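# Move the turned shaft from its stand into the rest

## Task

Take the turned shaft off the stand and put it in the rest, lying level with its thick end against the stop. Use a pocket that actually fits this shaft, since some pockets do not. Lower it softly, because a hard landing ruins the part. Release it only over the bottom of the pocket; if it is released off to one side, it slides in and may hit hard.

## Robot and tools

Robot: two FANUC CRX arms, left_arm and right_arm, each with a Robotiq 140 mm two-finger gripper. On left_arm the fingers are rigid. On right_arm they can fold at a hinge. A part held in the outer quarter of the pads, near the fingertips, is squeezed normally. A part held deeper toward the palm can be pulled in and held loosely, too hard, or dropped later. A fingertip pushed into a surface folds easily. There is also a lathe (door and chuck) behind the bases toward -x. This job does not need it, and its chip pan lies outside the work area.

Frames: the scene frame has its origin at table height, midway between the nominal bases. +z is up, +x points out over the table, and left_arm is on the +y side. Measured bases: left_arm at (-0.025, +0.367, 0), right_arm at (-0.025, -0.371, 0), each rotated slightly about z. Each gripper's own axes: +z points along the fingers and y is the closing direction. end_effector_position is the point between the closed pads. Fingertips stick out about 33 mm past that point at gaps up to 40 mm, and about 9 mm when fully open. Printed poses can be off by a few centimetres.

Row format, used by both execute_actions and move: 18 numbers, each in [-1, 1]. The first nine are for left_arm: dx, dy, dz, rx, ry, rz, gripper position, force_limit, speed. The next nine are the same for right_arm. Both arms are always in the row. The six pose numbers are offsets, not poses. They are counted from that arm's Hand target as it stood when the action or move began, and they are expressed in that Hand target's own axes. 1.0 equals 0.6 m for dx/dy/dz and 180 degrees for rx/ry/rz, which together form one rotation vector. All rows of one action count from the same start, so sending the same offset again in a later action moves the arm further. All zeros means: hold the current Hand target. Gripper position: +1 is open (140 mm), about -0.8 is where the pads touch, and -1 closes until something blocks. force_limit ranges from -1 (about 14 N) through 0 (about 40 N) to +1 (about 58 N). speed ranges from -1 (about 30 mm/s) through 0 (140) to +1 (250). A fast close grips much harder. Both force_limit and speed start at +1. To leave a gripper alone, send its previous three numbers again, because 0 is a real command.

execute_actions(actions, cameras): runs actions in order. Each action can have "rows" (1 to 15 rows, one row per 1/30 s step), "steps" (1 to 450, default 15; after the last row the final target is kept), "until" (ends early on lathe fields such as door_state or chuck_state, using values or [comparison, value]), and a "lathe" key with door open/shut, chuck clamp/open, or stop. An empty actions list returns all camera images and the scene number. Each step, the controller clips the commanded pose to within 70 mm and 16 degrees of where the gripper is, so give far moves enough steps. For smooth motion, raise each offset a little at a time (0.01 per row is about 0.18 m/s). A sudden jump can shake a held part loose.

move(target, speed, blend, stop_force, zero, blocking, cameras): moves the grippers along straight paths. target is one 18-number row, or a list of up to 15 rows, all counted from the same Hand targets. speed is in m/s, from 0.002 to 1, default 0.25. blend is a corner radius in m. stop_force is 12 to 80 N; it ends an arm's path when the push against its motion reaches that value. Use it slowly and only without turning the gripper. Leave it out when backing away from a contact. zero resets the force baseline. blocking=false returns early and needs wait or stop afterwards. The result adds a "move:" line with an outcome such as done, off_target, moving, held or fault, plus limits such as paced or held. The whole move is capped at 10 s.

wait(seconds 0 to 10) lets time pass. stop brakes a running move. zoom_image(camera, region [x0,y0,x1,y1], at most 504 px per side) magnifies the latest image from cam_low, cam_chuck, cam_left_wrist or cam_right_wrist. read_manual gives licence texts only. finished_scene(scene) ends the scene for good.

Results: each arm's end_effector_position (m) and end_effector_quat_wxyz; Hand target (the base for the next offsets); Tool commands; joint velocities ("within noise" means at rest); flange force in gripper axes, including the weight of anything held ("no reading" near singular poses); position_measured in counts (3 is open, about 139 is 60 mm, 200 is 20 mm, 230 is pads touching); and object_status, where 0 means moving, 1 means blocked while opening, 2 means blocked while closing (a grip), and 3 means the requested position was reached or the pads met. Confirm a grip with status 2. To grip harder, raise force_limit and nudge position (-1 to -0.98), or reopen and close faster. Also reported: lathe door_state, chuck_state and seat_state, and lines such as MOTOR HOT, faults and "pose unreachable".

Avoid: pressing past a firm contact, since the stiff arms can hit 150 N or a joint torque limit and halt for 10 s; letting the two arms touch or grip each other; dropping or releasing a moving part; setting the shaft down hard or off-centre in a pocket; knocking anything off the table or out of the work area; twisting a stiff part or holding a heavy part far from its middle; and keeping arms stretched out or loaded for a long time, which overheats motors and brakes the arm for 30 to 60 s. Loose objects may occasionally get a small push from outside.

Each tool is called after "Request:" as name([rows], argument=value, ...), one row to a line, values as JSON.

## Session

Request:
execute_actions(actions=[])

Scene clock: 0.00 s.
left_arm: end_effector_position=(+0.6491, +0.3446, +0.3217) position_measured=3 object_status=3 end_effector_quat_wxyz=(-0.098, -0.581, +0.715, -0.377) | right_arm: end_effector_position=(+0.8659, -0.5431, +0.2368) position_measured=3 object_status=3 end_effector_quat_wxyz=(-0.149, +0.904, -0.309, +0.257)
Joint positions: left_arm=[0.472 0.397 0.199 0.801 -1.487 -0.83] | right_arm=[-0.149 0.767 0.942 -0.191 -1.172 1.053]
Joint velocities: within noise
Flange force (N): no reading
Hand target: left_arm +0.6491, +0.3446, +0.3217; -0.098, -0.581, +0.715, -0.377 | right_arm +0.8659, -0.5431, +0.2368; -0.149, +0.904, -0.309, +0.257
Tool commands: left_gripper/position=+1.0 left_gripper/force_limit=+1.0 left_gripper/speed=+1.0 right_gripper/position=+1.0 right_gripper/force_limit=+1.0 right_gripper/speed=+1.0
lathe: door_state=shut chuck_state=open seat_state=open

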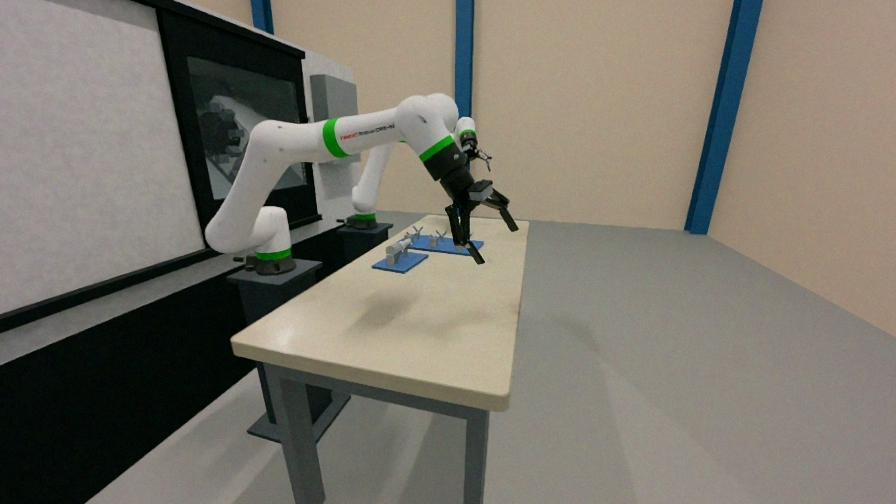

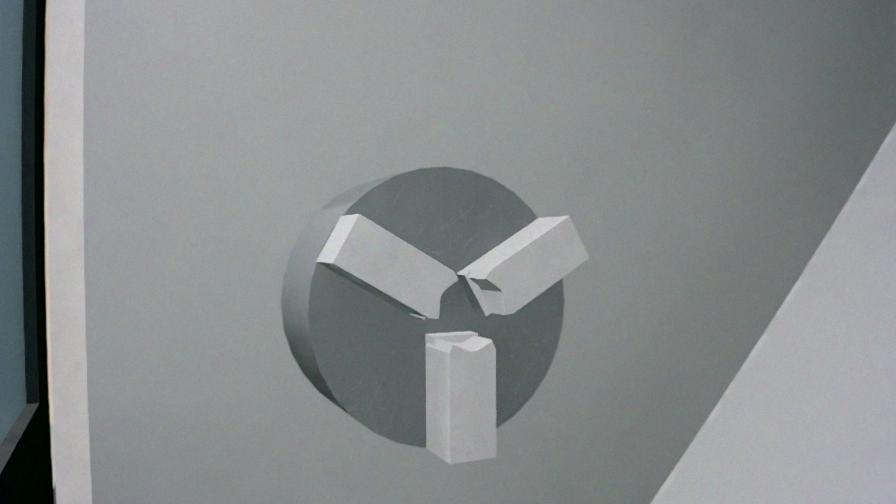

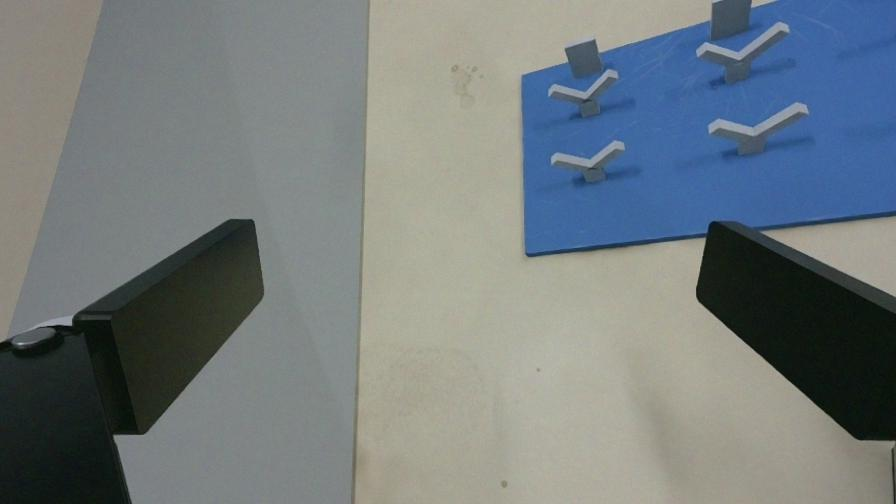

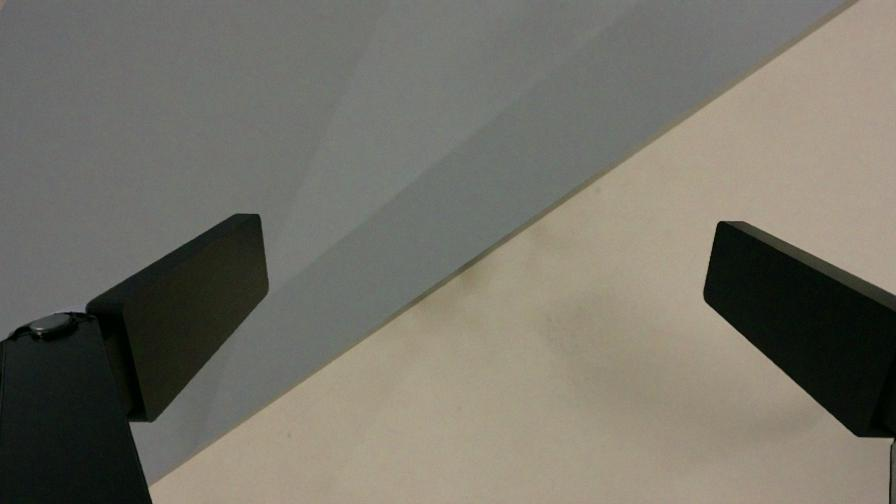

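Request:
zoom_image(camera="cam_low", region=[350, 180, 550, 290])

Request:
zoom_image(camera="cam_left_wrist", region=[500, 0, 896, 260])

Scaled by 2.520 from the camera's 896x504 image, which has a finer 1280x720 frame.

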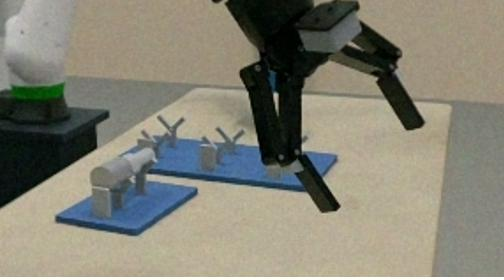

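Scaled by 1.273 from the camera's 896x504 image, which has a finer 1280x720 frame.

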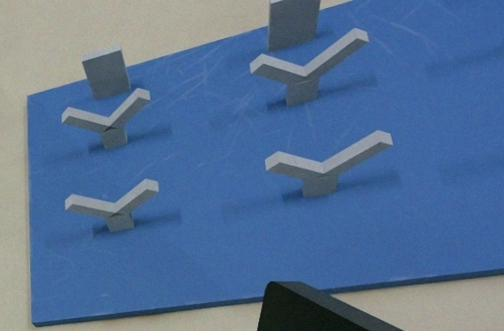

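Request:
move(target=[0.3557,0.2812,0.104,-0.1292,-0.22,-0.062,1,1,1,0,0,0,0,0,0,1,1,1], speed=0.2, cameras=["cam_low","cam_left_wrist"])

Scene clock: 68.80 s.
left_arm: end_effector_position=(+0.4498, +0.1493, +0.3297) position_measured=3 object_status=3 end_effector_quat_wxyz=(+0.000, +0.707, -0.707, +0.000) | right_arm: end_effector_position=(+0.8659, -0.5431, +0.2368) position_measured=3 object_status=3 end_effector_quat_wxyz=(-0.149, +0.904, -0.309, +0.257)
Joint positions: left_arm=[-0.211 0.216 0.452 0 -1.807 0.179] | right_arm=[-0.149 0.767 0.942 -0.191 -1.172 1.053]
Flange force (N): left_arm=[-4.0 7.3 9.3] | right_arm=[-1.8 -0.2 2.6]
Hand target: left_arm +0.4498, +0.1493, +0.3297; +0.000, +0.707, -0.707, +0.000 | right_arm +0.8659, -0.5431, +0.2368; -0.149, +0.904, -0.309, +0.257
Off the commanded pose: left_arm 0.000 m, 0 deg | right_arm 0.000 m, 0 deg.
lathe: door_state=shut chuck_state=open seat_state=open
move: done
Images, in order (width x height): cam_low 896x504, cam_left_wrist 896x504.

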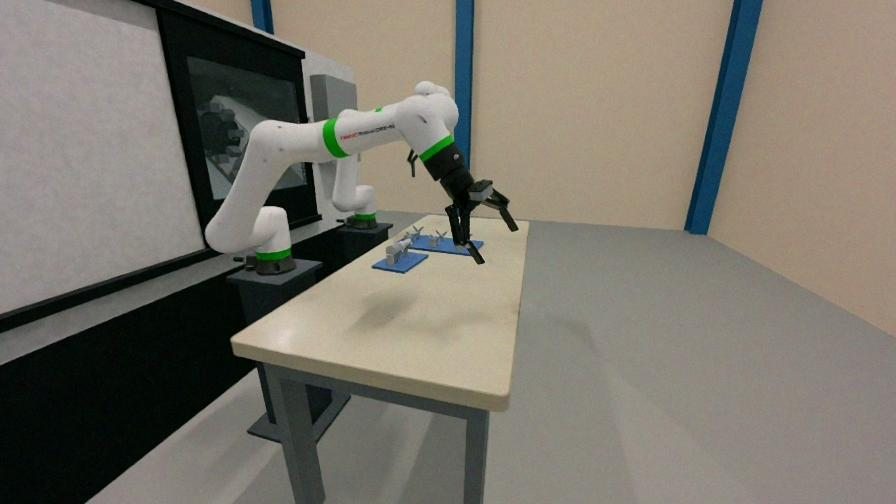

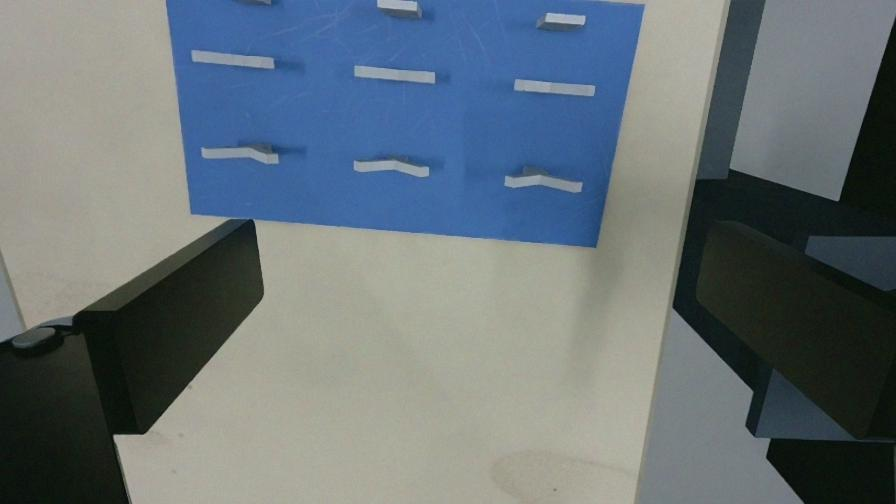

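Request:
move(target=[0.383,0.083,0.083,0,0,0,1,1,1,0,0,0,0,0,0,1,1,1], speed=0.2, cameras=["cam_low","cam_left_wrist"])

Scene clock: 91.90 s.
left_arm: end_effector_position=(+0.4000, -0.0805, +0.2798) position_measured=3 object_status=3 end_effector_quat_wxyz=(+0.000, +0.707, -0.707, +0.000) | right_arm: end_effector_position=(+0.8659, -0.5431, +0.2368) position_measured=3 object_status=3 end_effector_quat_wxyz=(-0.149, +0.904, -0.309, +0.257)
Joint positions: left_arm=[-0.632 0.459 0.655 -0.001 -1.767 0.599] | right_arm=[-0.149 0.767 0.942 -0.191 -1.172 1.053]
Flange force (N): left_arm=[-8.4 6.4 10.1] | right_arm=[-1.2 0.3 2.1]
Hand target: left_arm +0.4000, -0.0805, +0.2798; +0.000, +0.707, -0.707, +0.000 | right_arm +0.8659, -0.5431, +0.2368; -0.149, +0.904, -0.309, +0.257
Off the commanded pose: left_arm 0.000 m, 0 deg | right_arm 0.000 m, 0 deg.
lathe: door_state=shut chuck_state=open seat_state=open
move: done
Images, in order (width x height): cam_low 896x504, cam_left_wrist 896x504.

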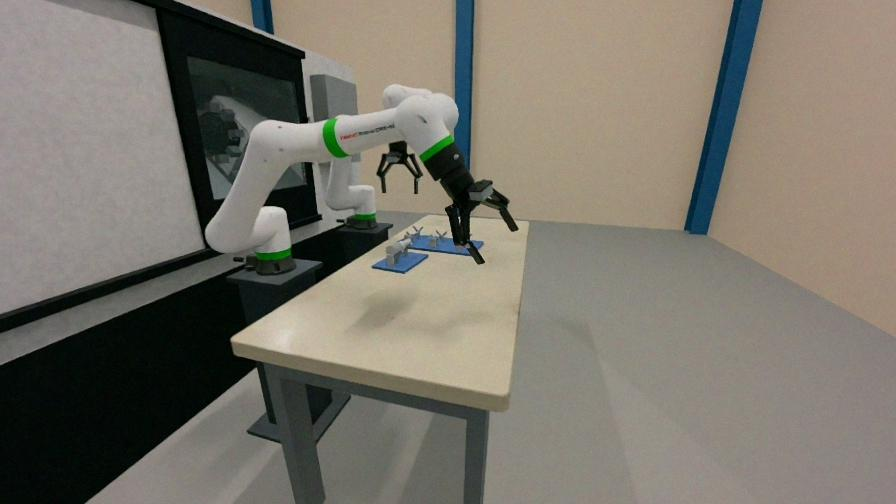

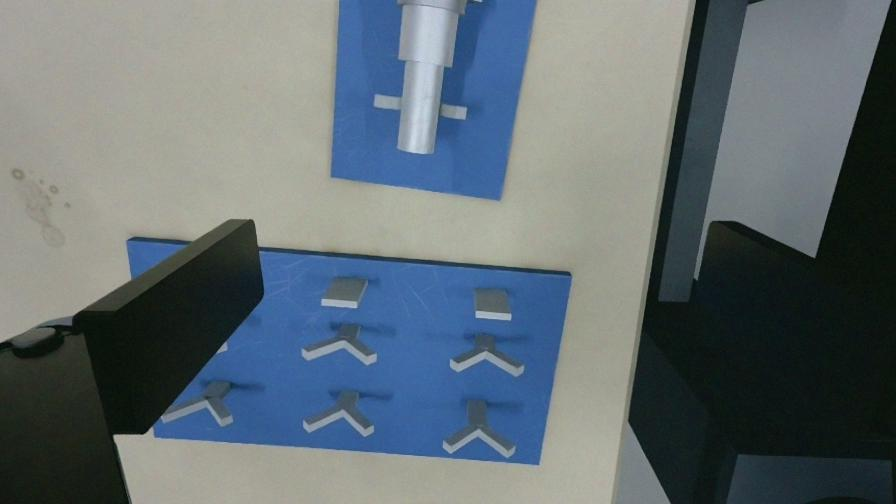

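Request:
move(target=[-0.551,-0.083,-0.117,0,0,0,1,1,1,-0.7873,-0.121,-0.4823,-0.1919,-0.0511,0.2813,1,1,1], speed=0.25, cameras=["cam_low","cam_left_wrist","cam_right_wrist"])

Scene clock: 121.00 s.
left_arm: end_effector_position=(+0.4497, +0.2501, +0.3502) position_measured=3 object_status=3 end_effector_quat_wxyz=(+0.000, +0.707, -0.707, +0.000) | right_arm: end_effector_position=(+0.4201, -0.2195, +0.3302) position_measured=3 object_status=3 end_effector_quat_wxyz=(+0.000, +0.707, -0.707, +0.000)
Joint positions: left_arm=[-0.005 0.139 0.412 0 -1.843 -0.027] | right_arm=[0.579 0.077 0.295 0 -1.789 -0.609]
Flange force (N): left_arm=[-3.7 10.8 11.0] | right_arm=[0.6 2.8 2.6]
Hand target: left_arm +0.4498, +0.2501, +0.3501; +0.000, +0.707, -0.707, +0.000 | right_arm +0.4201, -0.2195, +0.3302; +0.000, +0.707, -0.707, +0.000
Off the commanded pose: left_arm 0.000 m, 0 deg | right_arm 0.000 m, 0 deg.
lathe: door_state=shut chuck_state=open seat_state=open
move: done
Images, in order (width x height): cam_low 896x504, cam_left_wrist 896x504, cam_right_wrist 896x504.

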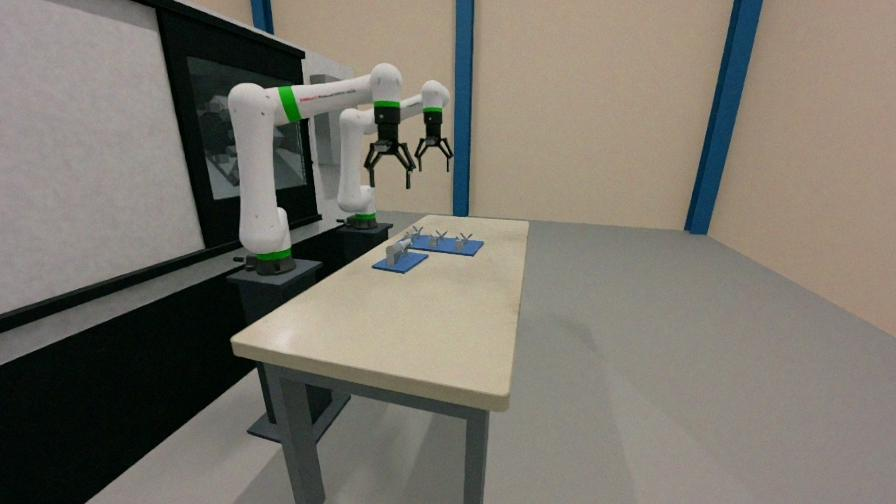

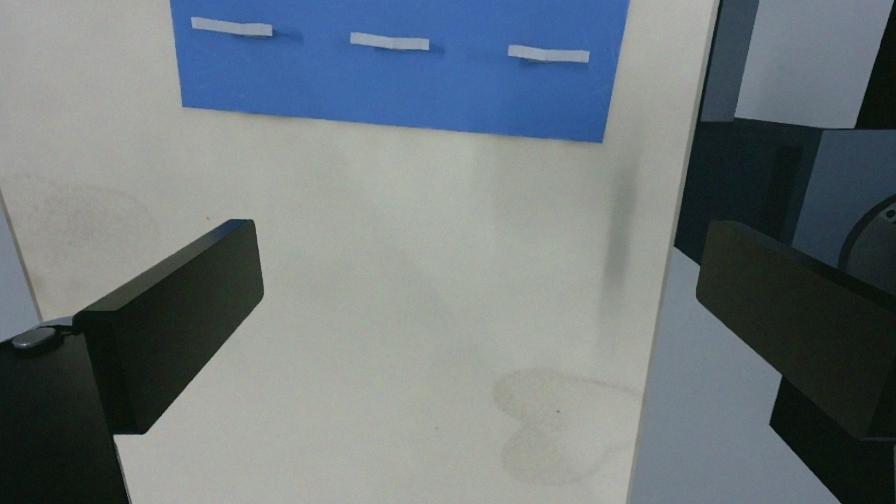

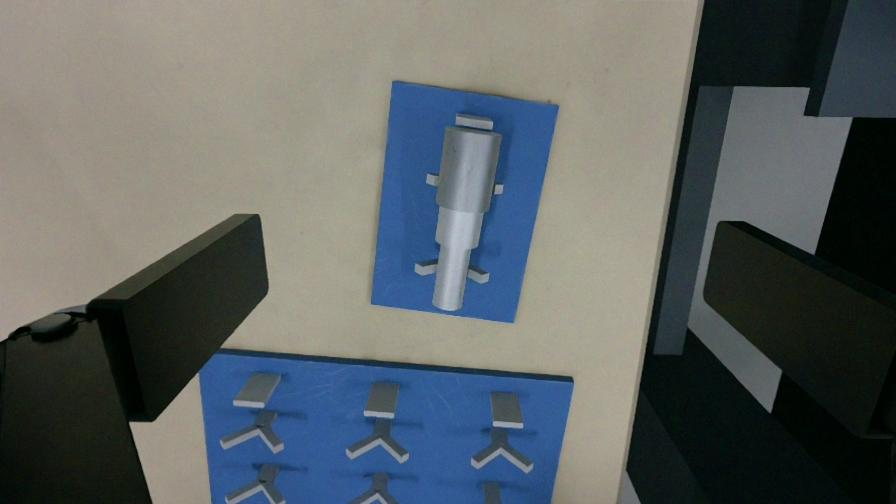

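Request:
zoom_image(camera="cam_right_wrist", region=[350, 60, 600, 340])

Request:
zoom_image(camera="cam_right_wrist", region=[180, 320, 600, 504])

Request:
zoom_image(camera="cam_low", region=[360, 210, 500, 290])

Scaled by 1.800 from the camera's 896x504 image, which has a finer 1280x720 frame.

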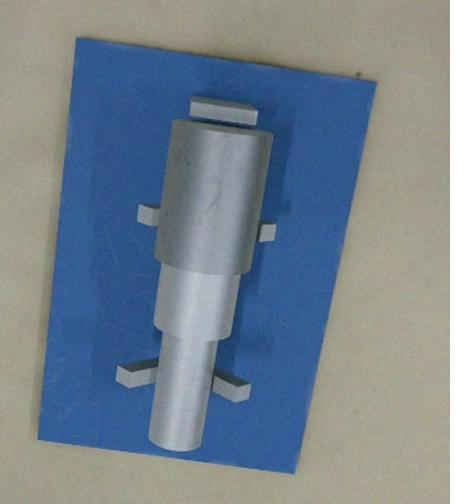

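Scaled by 1.200 from the camera's 896x504 image, which has a finer 1280x720 frame.

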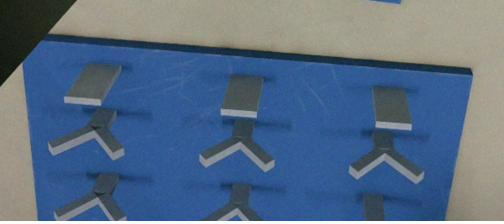

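Scaled by 3.600 from the camera's 896x504 image, which has a finer 1280x720 frame.

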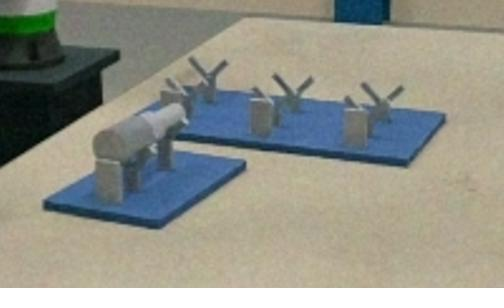

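Request:
move(target=[-0.333,-0.067,0.225,0,0.444,0,1,1,1,0,0,0,0,0,0,1,1,1], speed=0.25, cameras=["cam_left_wrist","cam_low"])

Scene clock: 217.83 s.
left_arm: end_effector_position=(+0.4900, +0.4500, +0.2152) position_measured=3 object_status=3 end_effector_quat_wxyz=(+0.454, +0.542, -0.542, +0.454) | right_arm: end_effector_position=(+0.4201, -0.2195, +0.3302) position_measured=3 object_status=3 end_effector_quat_wxyz=(+0.000, +0.707, -0.707, +0.000)
Joint positions: left_arm=[0.799 0.749 0.038 0.83 -2.023 -0.967] | right_arm=[0.579 0.077 0.295 0 -1.789 -0.609]
Flange force (N): left_arm=[-1.8 7.1 7.3] | right_arm=[0.0 2.8 3.4]
Hand target: left_arm +0.4901, +0.4499, +0.2152; +0.454, +0.542, -0.542, +0.454 | right_arm +0.4201, -0.2195, +0.3302; +0.000, +0.707, -0.707, +0.000
Off the commanded pose: left_arm 0.000 m, 0 deg | right_arm 0.000 m, 0 deg.
lathe: door_state=shut chuck_state=open seat_state=open
move: done
Images, in order (width x height): cam_low 896x504, cam_left_wrist 896x504.

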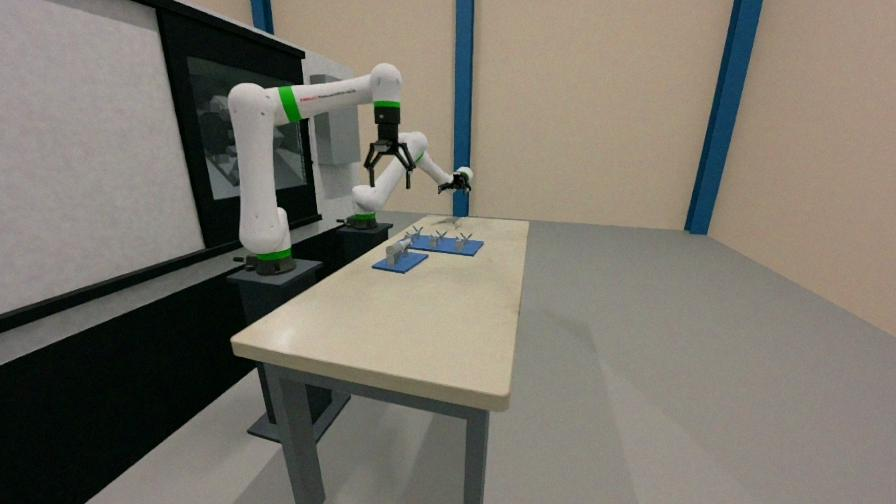

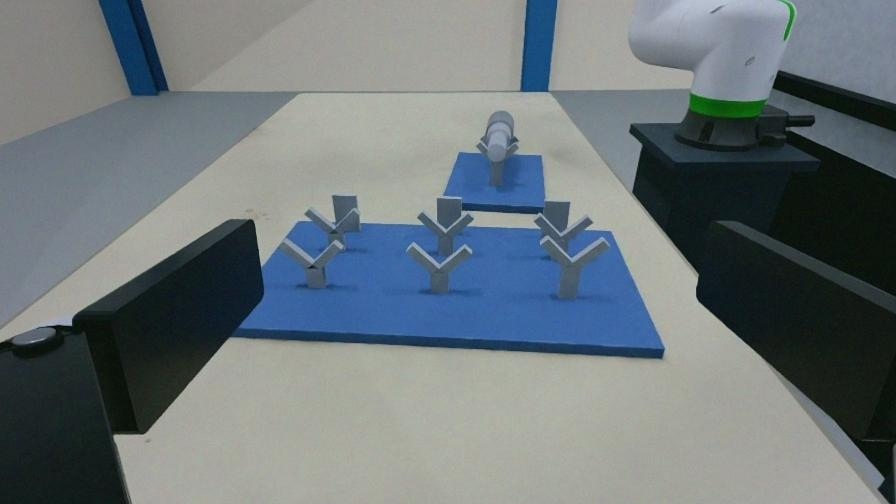

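Request:
zoom_image(camera="cam_left_wrist", region=[270, 180, 450, 310])

Request:
zoom_image(camera="cam_left_wrist", region=[400, 180, 640, 310])

Request:
zoom_image(camera="cam_left_wrist", region=[430, 90, 570, 220])

Scaled by 2.800 from the camera's 896x504 image, which has a finer 1280x720 frame.

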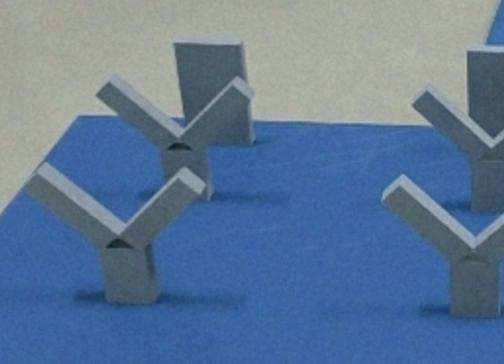

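Scaled by 2.100 from the camera's 896x504 image, which has a finer 1280x720 frame.

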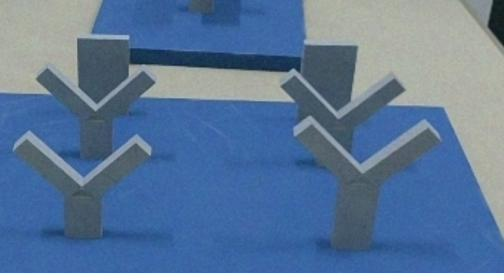

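Scaled by 3.600 from the camera's 896x504 image, which has a finer 1280x720 frame.

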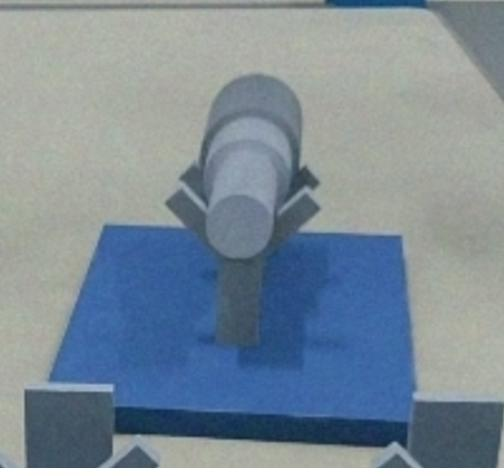

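Request:
move(target=[0.185,0.115,1.0,-0.0295,-0.4437,0.0351,0.15,1,1,0.467,0,0,0,0,0,1,1,1], speed=0.25, cameras=["cam_left_wrist","cam_right_wrist"])

Scene clock: 278.43 s.
left_arm: end_effector_position=(+0.4210, -0.1602, +0.2193) position_measured=110 object_status=3 end_effector_quat_wxyz=(+0.001, -0.659, +0.752, +0.000) | right_arm: end_effector_position=(+0.4199, -0.4997, +0.3303) position_measured=3 object_status=3 end_effector_quat_wxyz=(+0.000, +0.707, -0.707, +0.000)
Joint positions: left_arm=[-0.712 0.669 0.831 -0.001 -1.733 0.547] | right_arm=[-0.027 0.059 0.276 0 -1.788 -0.003]
Flange force (N): left_arm=[-9.1 9.1 10.3] | right_arm=[-2.0 2.3 3.1]
Hand target: left_arm +0.4210, -0.1602, +0.2193; +0.001, -0.659, +0.752, +0.000 | right_arm +0.4199, -0.4997, +0.3303; +0.000, +0.707, -0.707, +0.000
Off the commanded pose: left_arm 0.000 m, 0 deg | right_arm 0.000 m, 0 deg.
lathe: door_state=shut chuck_state=open seat_state=open
move: done
Images, in order (width x height): cam_left_wrist 896x504, cam_right_wrist 896x504.

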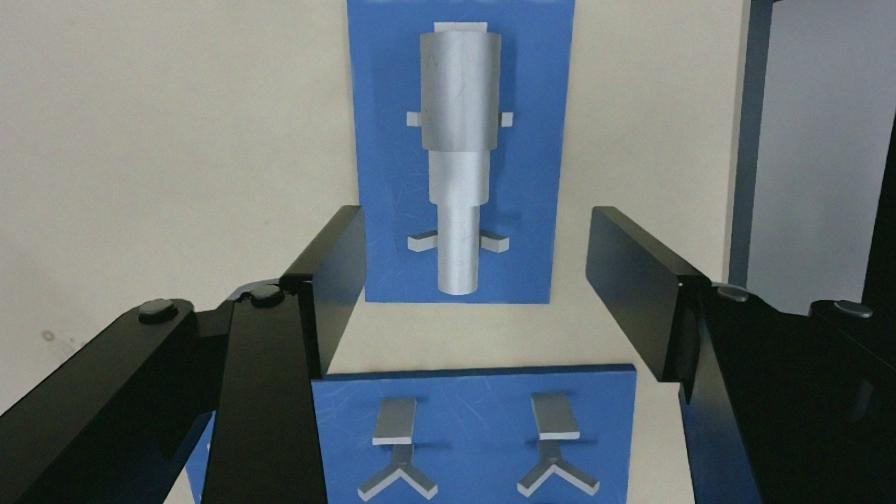

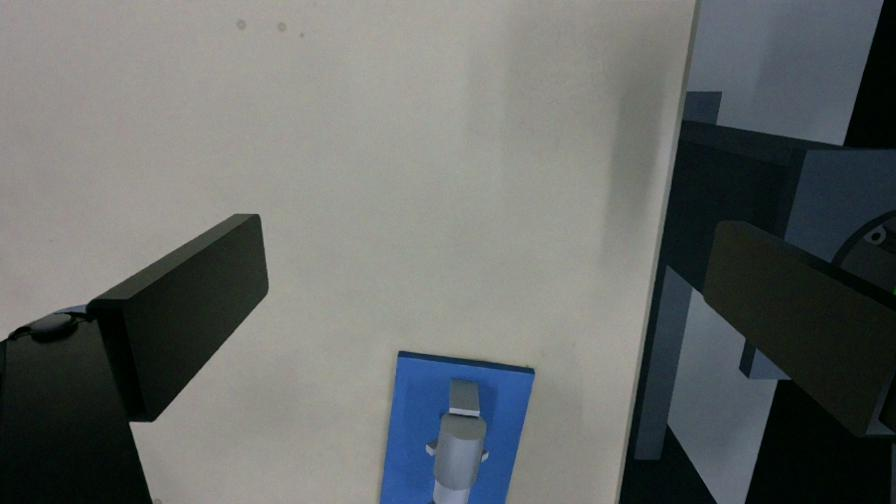

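Request:
move([
  [0.0027,-0.005,0.18,0,0,0,0.15,1,1,0,0,0,0,0,0,1,1,1],
  [0.0027,-0.005,0.237,0,0,0,0.15,1,1,0,0,0,0,0,0,1,1,1],
], speed=[0.12,0.04], blend=[0.01,0], cameras=["cam_left_wrist","cam_right_wrist"])

Scene clock: 300.93 s.
left_arm: end_effector_position=(+0.4238, -0.1620, +0.0771) position_measured=110 object_status=3 end_effector_quat_wxyz=(+0.001, -0.659, +0.752, +0.000) | right_arm: end_effector_position=(+0.4199, -0.4997, +0.3303) position_measured=3 object_status=3 end_effector_quat_wxyz=(+0.000, +0.707, -0.707, +0.000)
Joint positions: left_arm=[-0.712 0.68 0.516 -0.001 -1.408 0.547] | right_arm=[-0.027 0.059 0.276 0 -1.788 -0.003]
Flange force (N): left_arm=[-6.9 6.5 6.1] | right_arm=[-1.8 3.4 3.1]
Hand target: left_arm +0.4238, -0.1620, +0.0771; +0.001, -0.659, +0.752, +0.000 | right_arm +0.4199, -0.4997, +0.3303; +0.000, +0.707, -0.707, +0.000
Off the commanded pose: left_arm 0.000 m, 0 deg | right_arm 0.000 m, 0 deg.
lathe: door_state=shut chuck_state=open seat_state=open
move: done
Images, in order (width x height): cam_left_wrist 896x504, cam_right_wrist 896x504.

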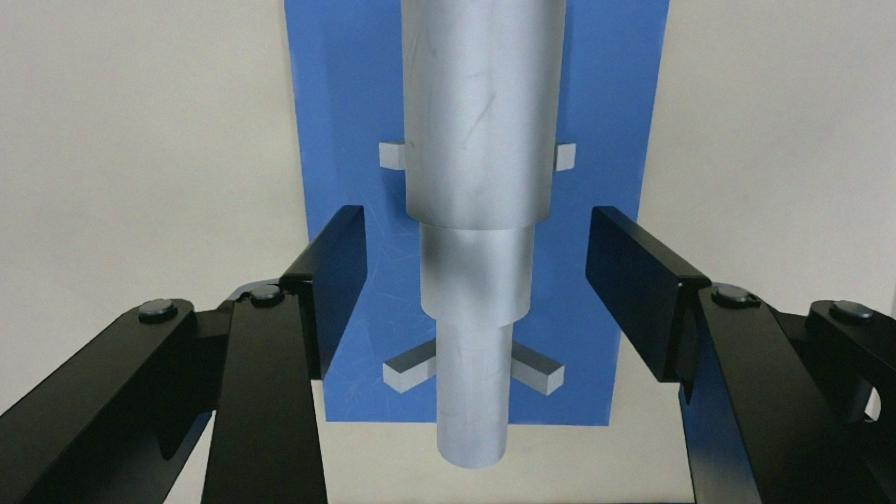

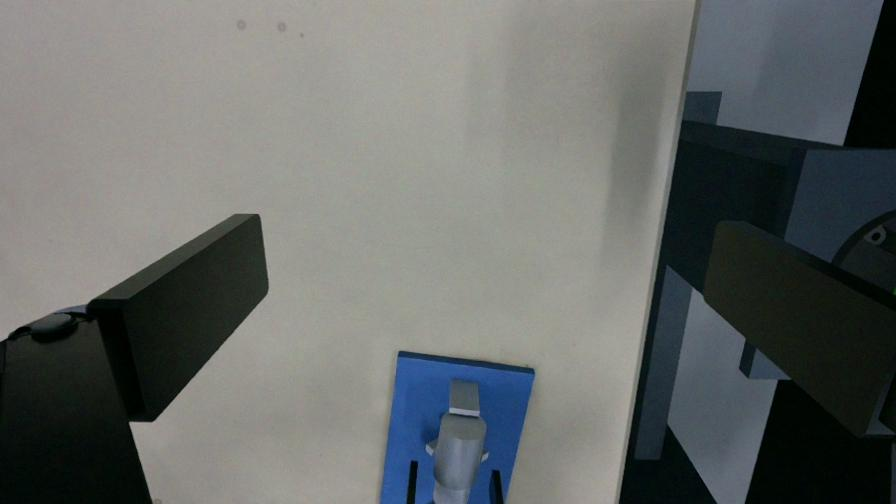

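Request:
move(target=[0.0053,-0.003,0,0,0,0,0.15,1,1,0,0,0,0,0,0,1,1,1], speed=0.03)

Request:
execute_actions([
  {"rows":[[0,0,0,0,0,0,-1,1,-1,0,0,0,0,0,0,1,1,1]],"steps":90},
], cameras=["cam_left_wrist"])

Scene clock: 318.07 s.
left_arm: end_effector_position=(+0.4252, -0.1654, +0.0771) position_measured=110 object_status=3 end_effector_quat_wxyz=(+0.001, -0.659, +0.752, +0.000) | right_arm: end_effector_position=(+0.4199, -0.4997, +0.3303) position_measured=3 object_status=3 end_effector_quat_wxyz=(+0.000, +0.707, -0.707, +0.000)
Joint positions: left_arm=[-0.714 0.689 0.532 -0.001 -1.414 0.55] | right_arm=[-0.027 0.059 0.276 0 -1.788 -0.003]
Flange force (N): left_arm=[-7.5 7.0 6.9] | right_arm=[-1.7 2.8 2.7]
Hand target: left_arm +0.4252, -0.1654, +0.0771; +0.001, -0.659, +0.752, +0.000 | right_arm +0.4199, -0.4997, +0.3303; +0.000, +0.707, -0.707, +0.000
Off the commanded pose: left_arm 0.000 m, 0 deg | right_arm 0.000 m, 0 deg.
lathe: door_state=shut chuck_state=open seat_state=open
move: done

Scene clock: 321.27 s.
left_arm: end_effector_position=(+0.4252, -0.1654, +0.0771) position_measured=167 object_status=2 end_effector_quat_wxyz=(+0.001, -0.659, +0.752, +0.000) | right_arm: end_effector_position=(+0.4199, -0.4997, +0.3303) position_measured=3 object_status=3 end_effector_quat_wxyz=(+0.000, +0.707, -0.707, +0.000)
Joint positions: left_arm=[-0.714 0.689 0.532 -0.001 -1.414 0.55] | right_arm=[-0.027 0.059 0.276 0 -1.788 -0.003]
Flange force (N): left_arm=[-17.2 34.9 -12.9] | right_arm=[-2.0 2.8 3.3]
Hand target: left_arm +0.4252, -0.1654, +0.0771; +0.001, -0.659, +0.752, +0.000 | right_arm +0.4199, -0.4997, +0.3303; +0.000, +0.707, -0.707, +0.000
Off the commanded pose: left_arm 0.000 m, 0 deg | right_arm 0.000 m, 0 deg.
lathe: door_state=shut chuck_state=open seat_state=open
Images, in order (width x height): cam_left_wrist 896x504.

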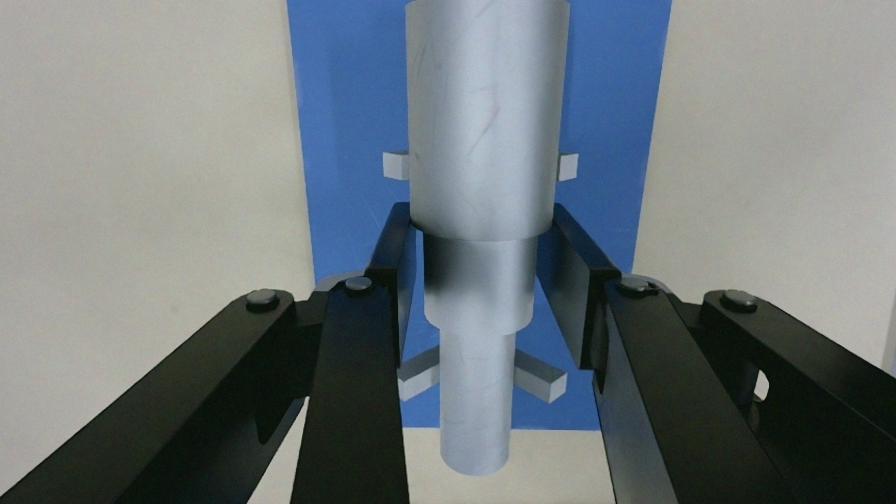

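Request:
execute_actions([
  {"rows":[[0,0,0,0,0,0,0.15,1,-1,0,0,0,0,0,0,1,1,1]],"steps":60},
])

Request:
move(target=[-0.0075,0.0022,0,0,0,0,0.15,1,-1,0,0,0,0,0,0,1,1,1], speed=0.03)

Request:
execute_actions([
  {"rows":[[0,0,0,0,0,0,-1,1,-1,0,0,0,0,0,0,1,1,1]],"steps":90},
], cameras=["cam_left_wrist"])

Scene clock: 351.47 s.
left_arm: end_effector_position=(+0.4252, -0.1654, +0.0771) position_measured=110 object_status=3 end_effector_quat_wxyz=(+0.001, -0.659, +0.752, +0.000) | right_arm: end_effector_position=(+0.4199, -0.4997, +0.3303) position_measured=3 object_status=3 end_effector_quat_wxyz=(+0.000, +0.707, -0.707, +0.000)
Joint positions: left_arm=[-0.714 0.689 0.532 -0.001 -1.414 0.55] | right_arm=[-0.027 0.059 0.276 0 -1.788 -0.003]
Flange force (N): left_arm=[-8.3 8.1 6.2] | right_arm=[-1.8 2.7 3.4]
Hand target: left_arm +0.4252, -0.1654, +0.0771; +0.001, -0.659, +0.752, +0.000 | right_arm +0.4199, -0.4997, +0.3303; +0.000, +0.707, -0.707, +0.000
Off the commanded pose: left_arm 0.000 m, 0 deg | right_arm 0.000 m, 0 deg.
lathe: door_state=shut chuck_state=open seat_state=open

Scene clock: 352.20 s.
left_arm: end_effector_position=(+0.4245, -0.1608, +0.0771) position_measured=110 object_status=3 end_effector_quat_wxyz=(+0.001, -0.659, +0.752, +0.000) | right_arm: end_effector_position=(+0.4199, -0.4997, +0.3303) position_measured=3 object_status=3 end_effector_quat_wxyz=(+0.000, +0.707, -0.707, +0.000)
Joint positions: left_arm=[-0.71 0.678 0.513 -0.001 -1.407 0.545] | right_arm=[-0.027 0.059 0.276 0 -1.788 -0.003]
Flange force (N): left_arm=[-8.4 8.2 7.3] | right_arm=[-1.7 2.7 2.7]
Hand target: left_arm +0.4245, -0.1608, +0.0771; +0.001, -0.659, +0.752, +0.000 | right_arm +0.4199, -0.4997, +0.3303; +0.000, +0.707, -0.707, +0.000
Off the commanded pose: left_arm 0.000 m, 0 deg | right_arm 0.000 m, 0 deg.
lathe: door_state=shut chuck_state=open seat_state=open
move: done

Scene clock: 355.40 s.
left_arm: end_effector_position=(+0.4245, -0.1608, +0.0771) position_measured=178 object_status=2 end_effector_quat_wxyz=(+0.001, -0.659, +0.752, +0.000) | right_arm: end_effector_position=(+0.4199, -0.4997, +0.3303) position_measured=3 object_status=3 end_effector_quat_wxyz=(+0.000, +0.707, -0.707, +0.000)
Joint positions: left_arm=[-0.71 0.678 0.513 -0.001 -1.407 0.545] | right_arm=[-0.027 0.059 0.276 0 -1.788 -0.003]
Flange force (N): left_arm=[-7.4 -7.4 -3.6] | right_arm=[-1.6 3.3 3.2]
Hand target: left_arm +0.4245, -0.1608, +0.0771; +0.001, -0.659, +0.752, +0.000 | right_arm +0.4199, -0.4997, +0.3303; +0.000, +0.707, -0.707, +0.000
Off the commanded pose: left_arm 0.000 m, 0 deg | right_arm 0.000 m, 0 deg.
lathe: door_state=shut chuck_state=open seat_state=open
Images, in order (width x height): cam_left_wrist 896x504.

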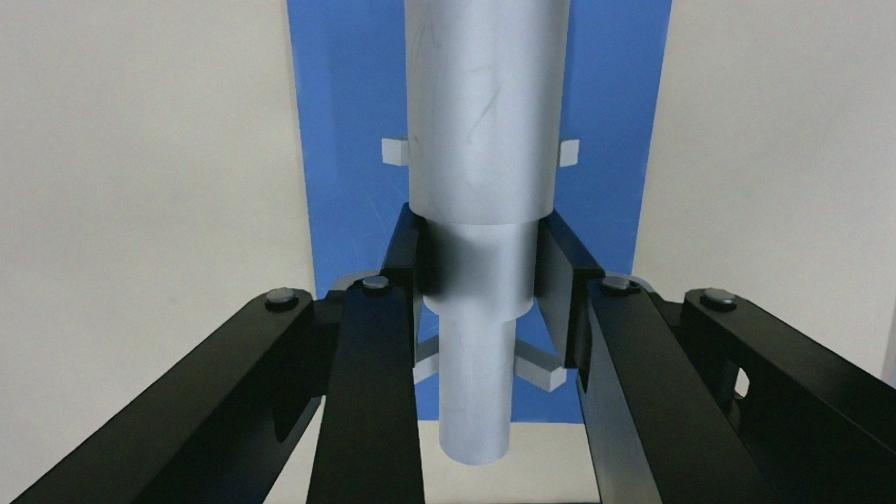

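Request:
move(target=[0,0,-0.05,0,0,0,-1,1,-1,0,0,0,0,0,0,1,1,1], speed=0.03, cameras=["cam_left_wrist","cam_low"])

Scene clock: 361.63 s.
left_arm: end_effector_position=(+0.4245, -0.1608, +0.1071) position_measured=178 object_status=2 end_effector_quat_wxyz=(+0.001, -0.659, +0.752, +0.000) | right_arm: end_effector_position=(+0.4199, -0.4997, +0.3303) position_measured=3 object_status=3 end_effector_quat_wxyz=(+0.000, +0.707, -0.707, +0.000)
Joint positions: left_arm=[-0.71 0.667 0.566 -0.001 -1.47 0.545] | right_arm=[-0.027 0.059 0.276 0 -1.788 -0.003]
Flange force (N): left_arm=[-7.5 7.3 11.8] | right_arm=[-2.0 2.1 3.4]
Hand target: left_arm +0.4245, -0.1608, +0.1071; +0.001, -0.659, +0.752, +0.000 | right_arm +0.4199, -0.4997, +0.3303; +0.000, +0.707, -0.707, +0.000
Off the commanded pose: left_arm 0.000 m, 0 deg | right_arm 0.000 m, 0 deg.
lathe: door_state=shut chuck_state=open seat_state=open
move: done
Images, in order (width x height): cam_low 896x504, cam_left_wrist 896x504.

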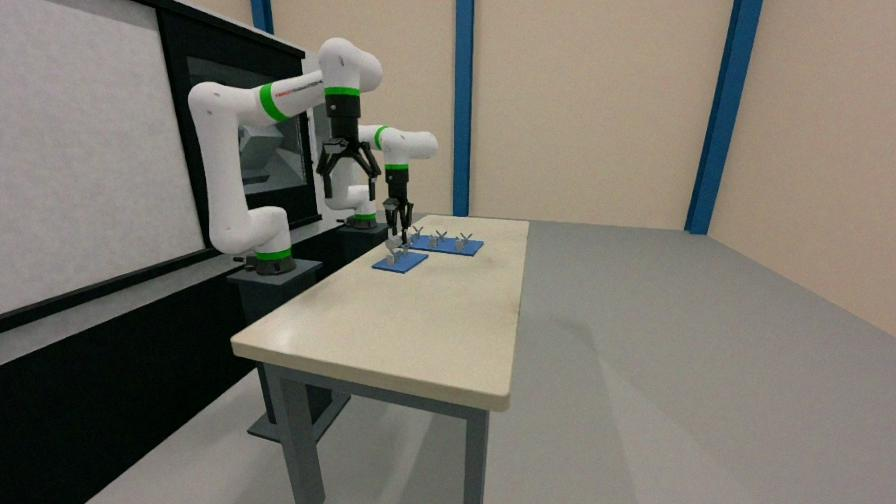

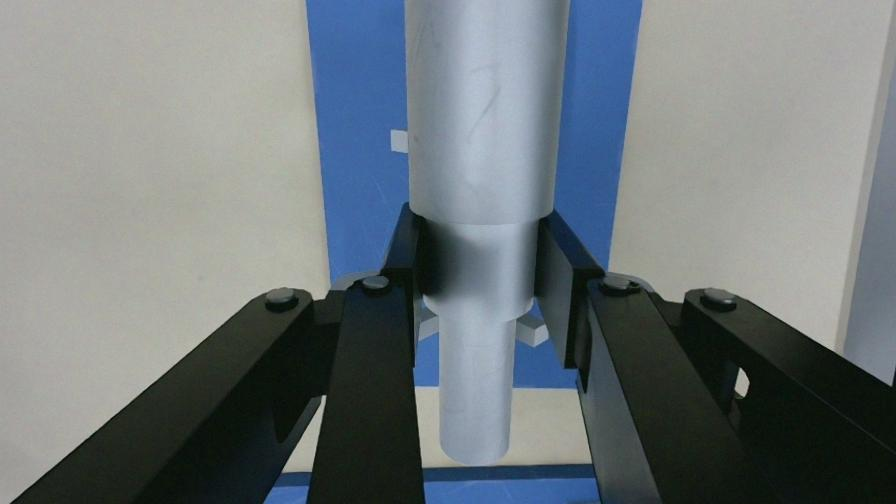

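Request:
move([
  [0,0,-0.105,0,0,0,-1,1,-1,0,0,0,0,0,0,1,1,1],
  [-0.503,0.148,-0.105,0,0,-0.016,-1,1,-1,0,0,0,0,0,0,1,1,1],
], speed=0.15, blend=[0.04,0], cameras=["cam_left_wrist","cam_low"])

Scene clock: 395.53 s.
left_arm: end_effector_position=(+0.3763, +0.1500, +0.1705) position_measured=178 object_status=2 end_effector_quat_wxyz=(+0.001, -0.677, +0.736, +0.000) | right_arm: end_effector_position=(+0.4199, -0.4997, +0.3303) position_measured=3 object_status=3 end_effector_quat_wxyz=(+0.000, +0.707, -0.707, +0.000)
Joint positions: left_arm=[-0.241 0.032 -0.126 -0.002 -1.413 0.126] | right_arm=[-0.027 0.059 0.276 0 -1.788 -0.003]
Flange force (N): left_arm=[-5.1 7.8 12.0] | right_arm=[-1.9 2.7 3.5]
Hand target: left_arm +0.3763, +0.1500, +0.1705; -0.001, +0.677, -0.736, +0.000 | right_arm +0.4199, -0.4997, +0.3303; +0.000, +0.707, -0.707, +0.000
Off the commanded pose: left_arm 0.000 m, 0 deg | right_arm 0.000 m, 0 deg.
lathe: door_state=shut chuck_state=open seat_state=open
move: done; blend cut to 0.0315 m at target 1
Images, in order (width x height): cam_low 896x504, cam_left_wrist 896x504.

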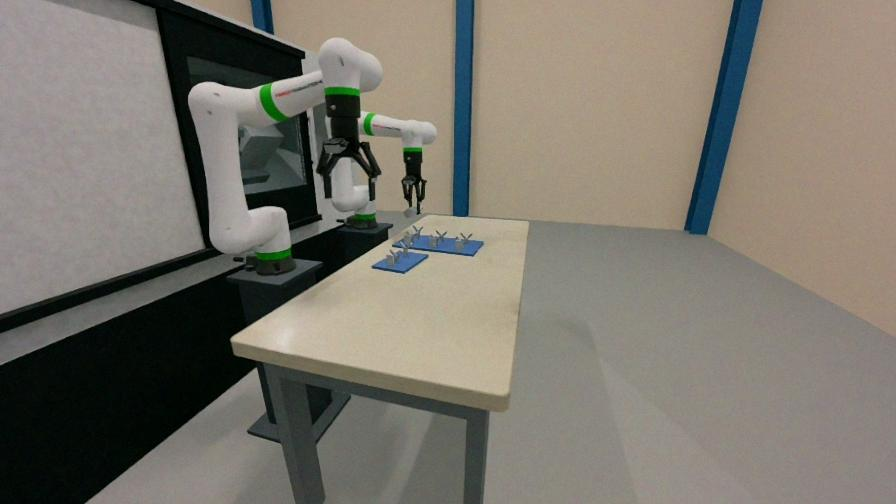

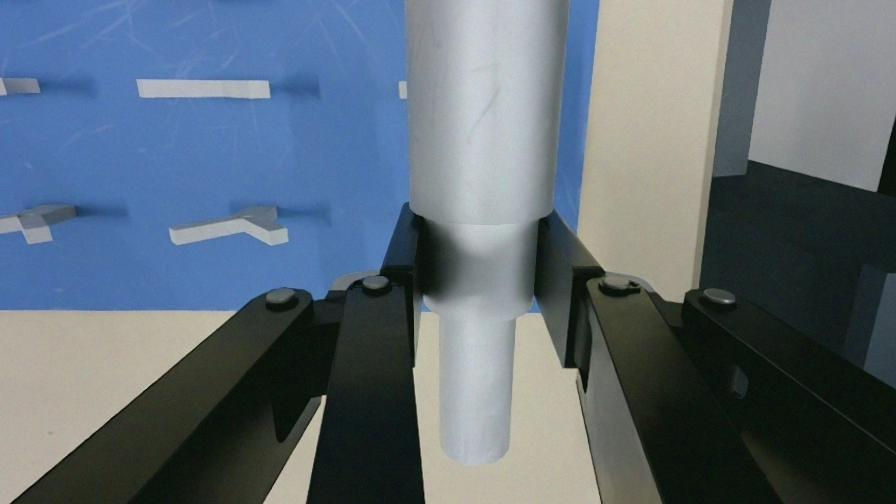

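Request:
move([
  [0.0215,0.0005,0,0,0,0,-1,1,-1,0,0,0,0,0,0,1,1,1],
  [0.0215,0.0005,0.1575,0,0,0,-1,1,-1,0,0,0,0,0,0,1,1,1],
], speed=[0.05,0.05], blend=[0.005,0], cameras=["cam_left_wrist","cam_low"])

Request:
zoom_image(camera="cam_low", region=[370, 190, 490, 280])

Scene clock: 417.40 s.
left_arm: end_effector_position=(+0.3753, +0.1373, +0.0762) position_measured=178 object_status=2 end_effector_quat_wxyz=(+0.001, -0.677, +0.736, +0.000) | right_arm: end_effector_position=(+0.4199, -0.4997, +0.3303) position_measured=3 object_status=3 end_effector_quat_wxyz=(+0.000, +0.707, -0.707, +0.000)
Joint positions: left_arm=[-0.269 0.107 -0.274 -0.002 -1.189 0.155] | right_arm=[-0.027 0.059 0.276 0 -1.788 -0.003]
Flange force (N): left_arm=[-9.3 -64.7 -87.3] | right_arm=[-1.7 2.5 2.9]
Hand target: left_arm +0.3750, +0.1373, +0.0760; -0.001, +0.677, -0.736, +0.000 | right_arm +0.4199, -0.4997, +0.3303; +0.000, +0.707, -0.707, +0.000
Off the commanded pose: left_arm 0.000 m, 0 deg | right_arm 0.000 m, 0 deg.
lathe: door_state=shut chuck_state=open seat_state=open
move: done
Images, in order (width x height): cam_low 896x504, cam_left_wrist 896x504.

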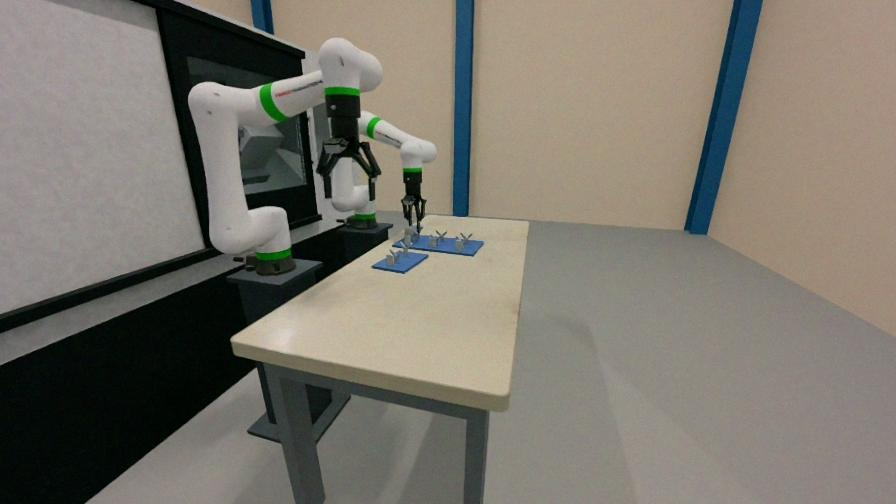

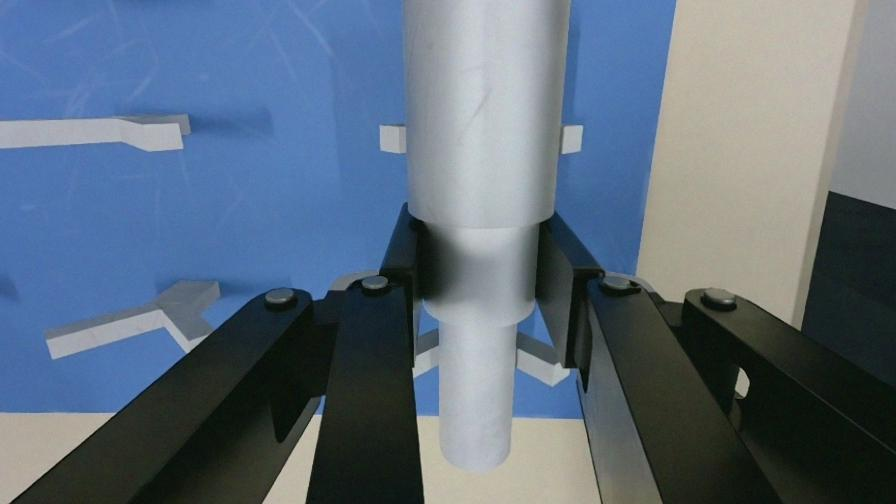

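Scaled by 4.200 from the camera's 896x504 image, which has a finer 1280x720 frame.

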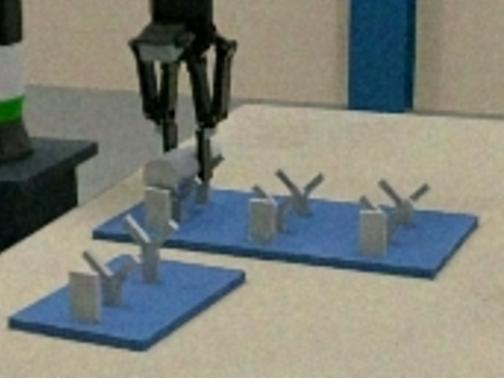

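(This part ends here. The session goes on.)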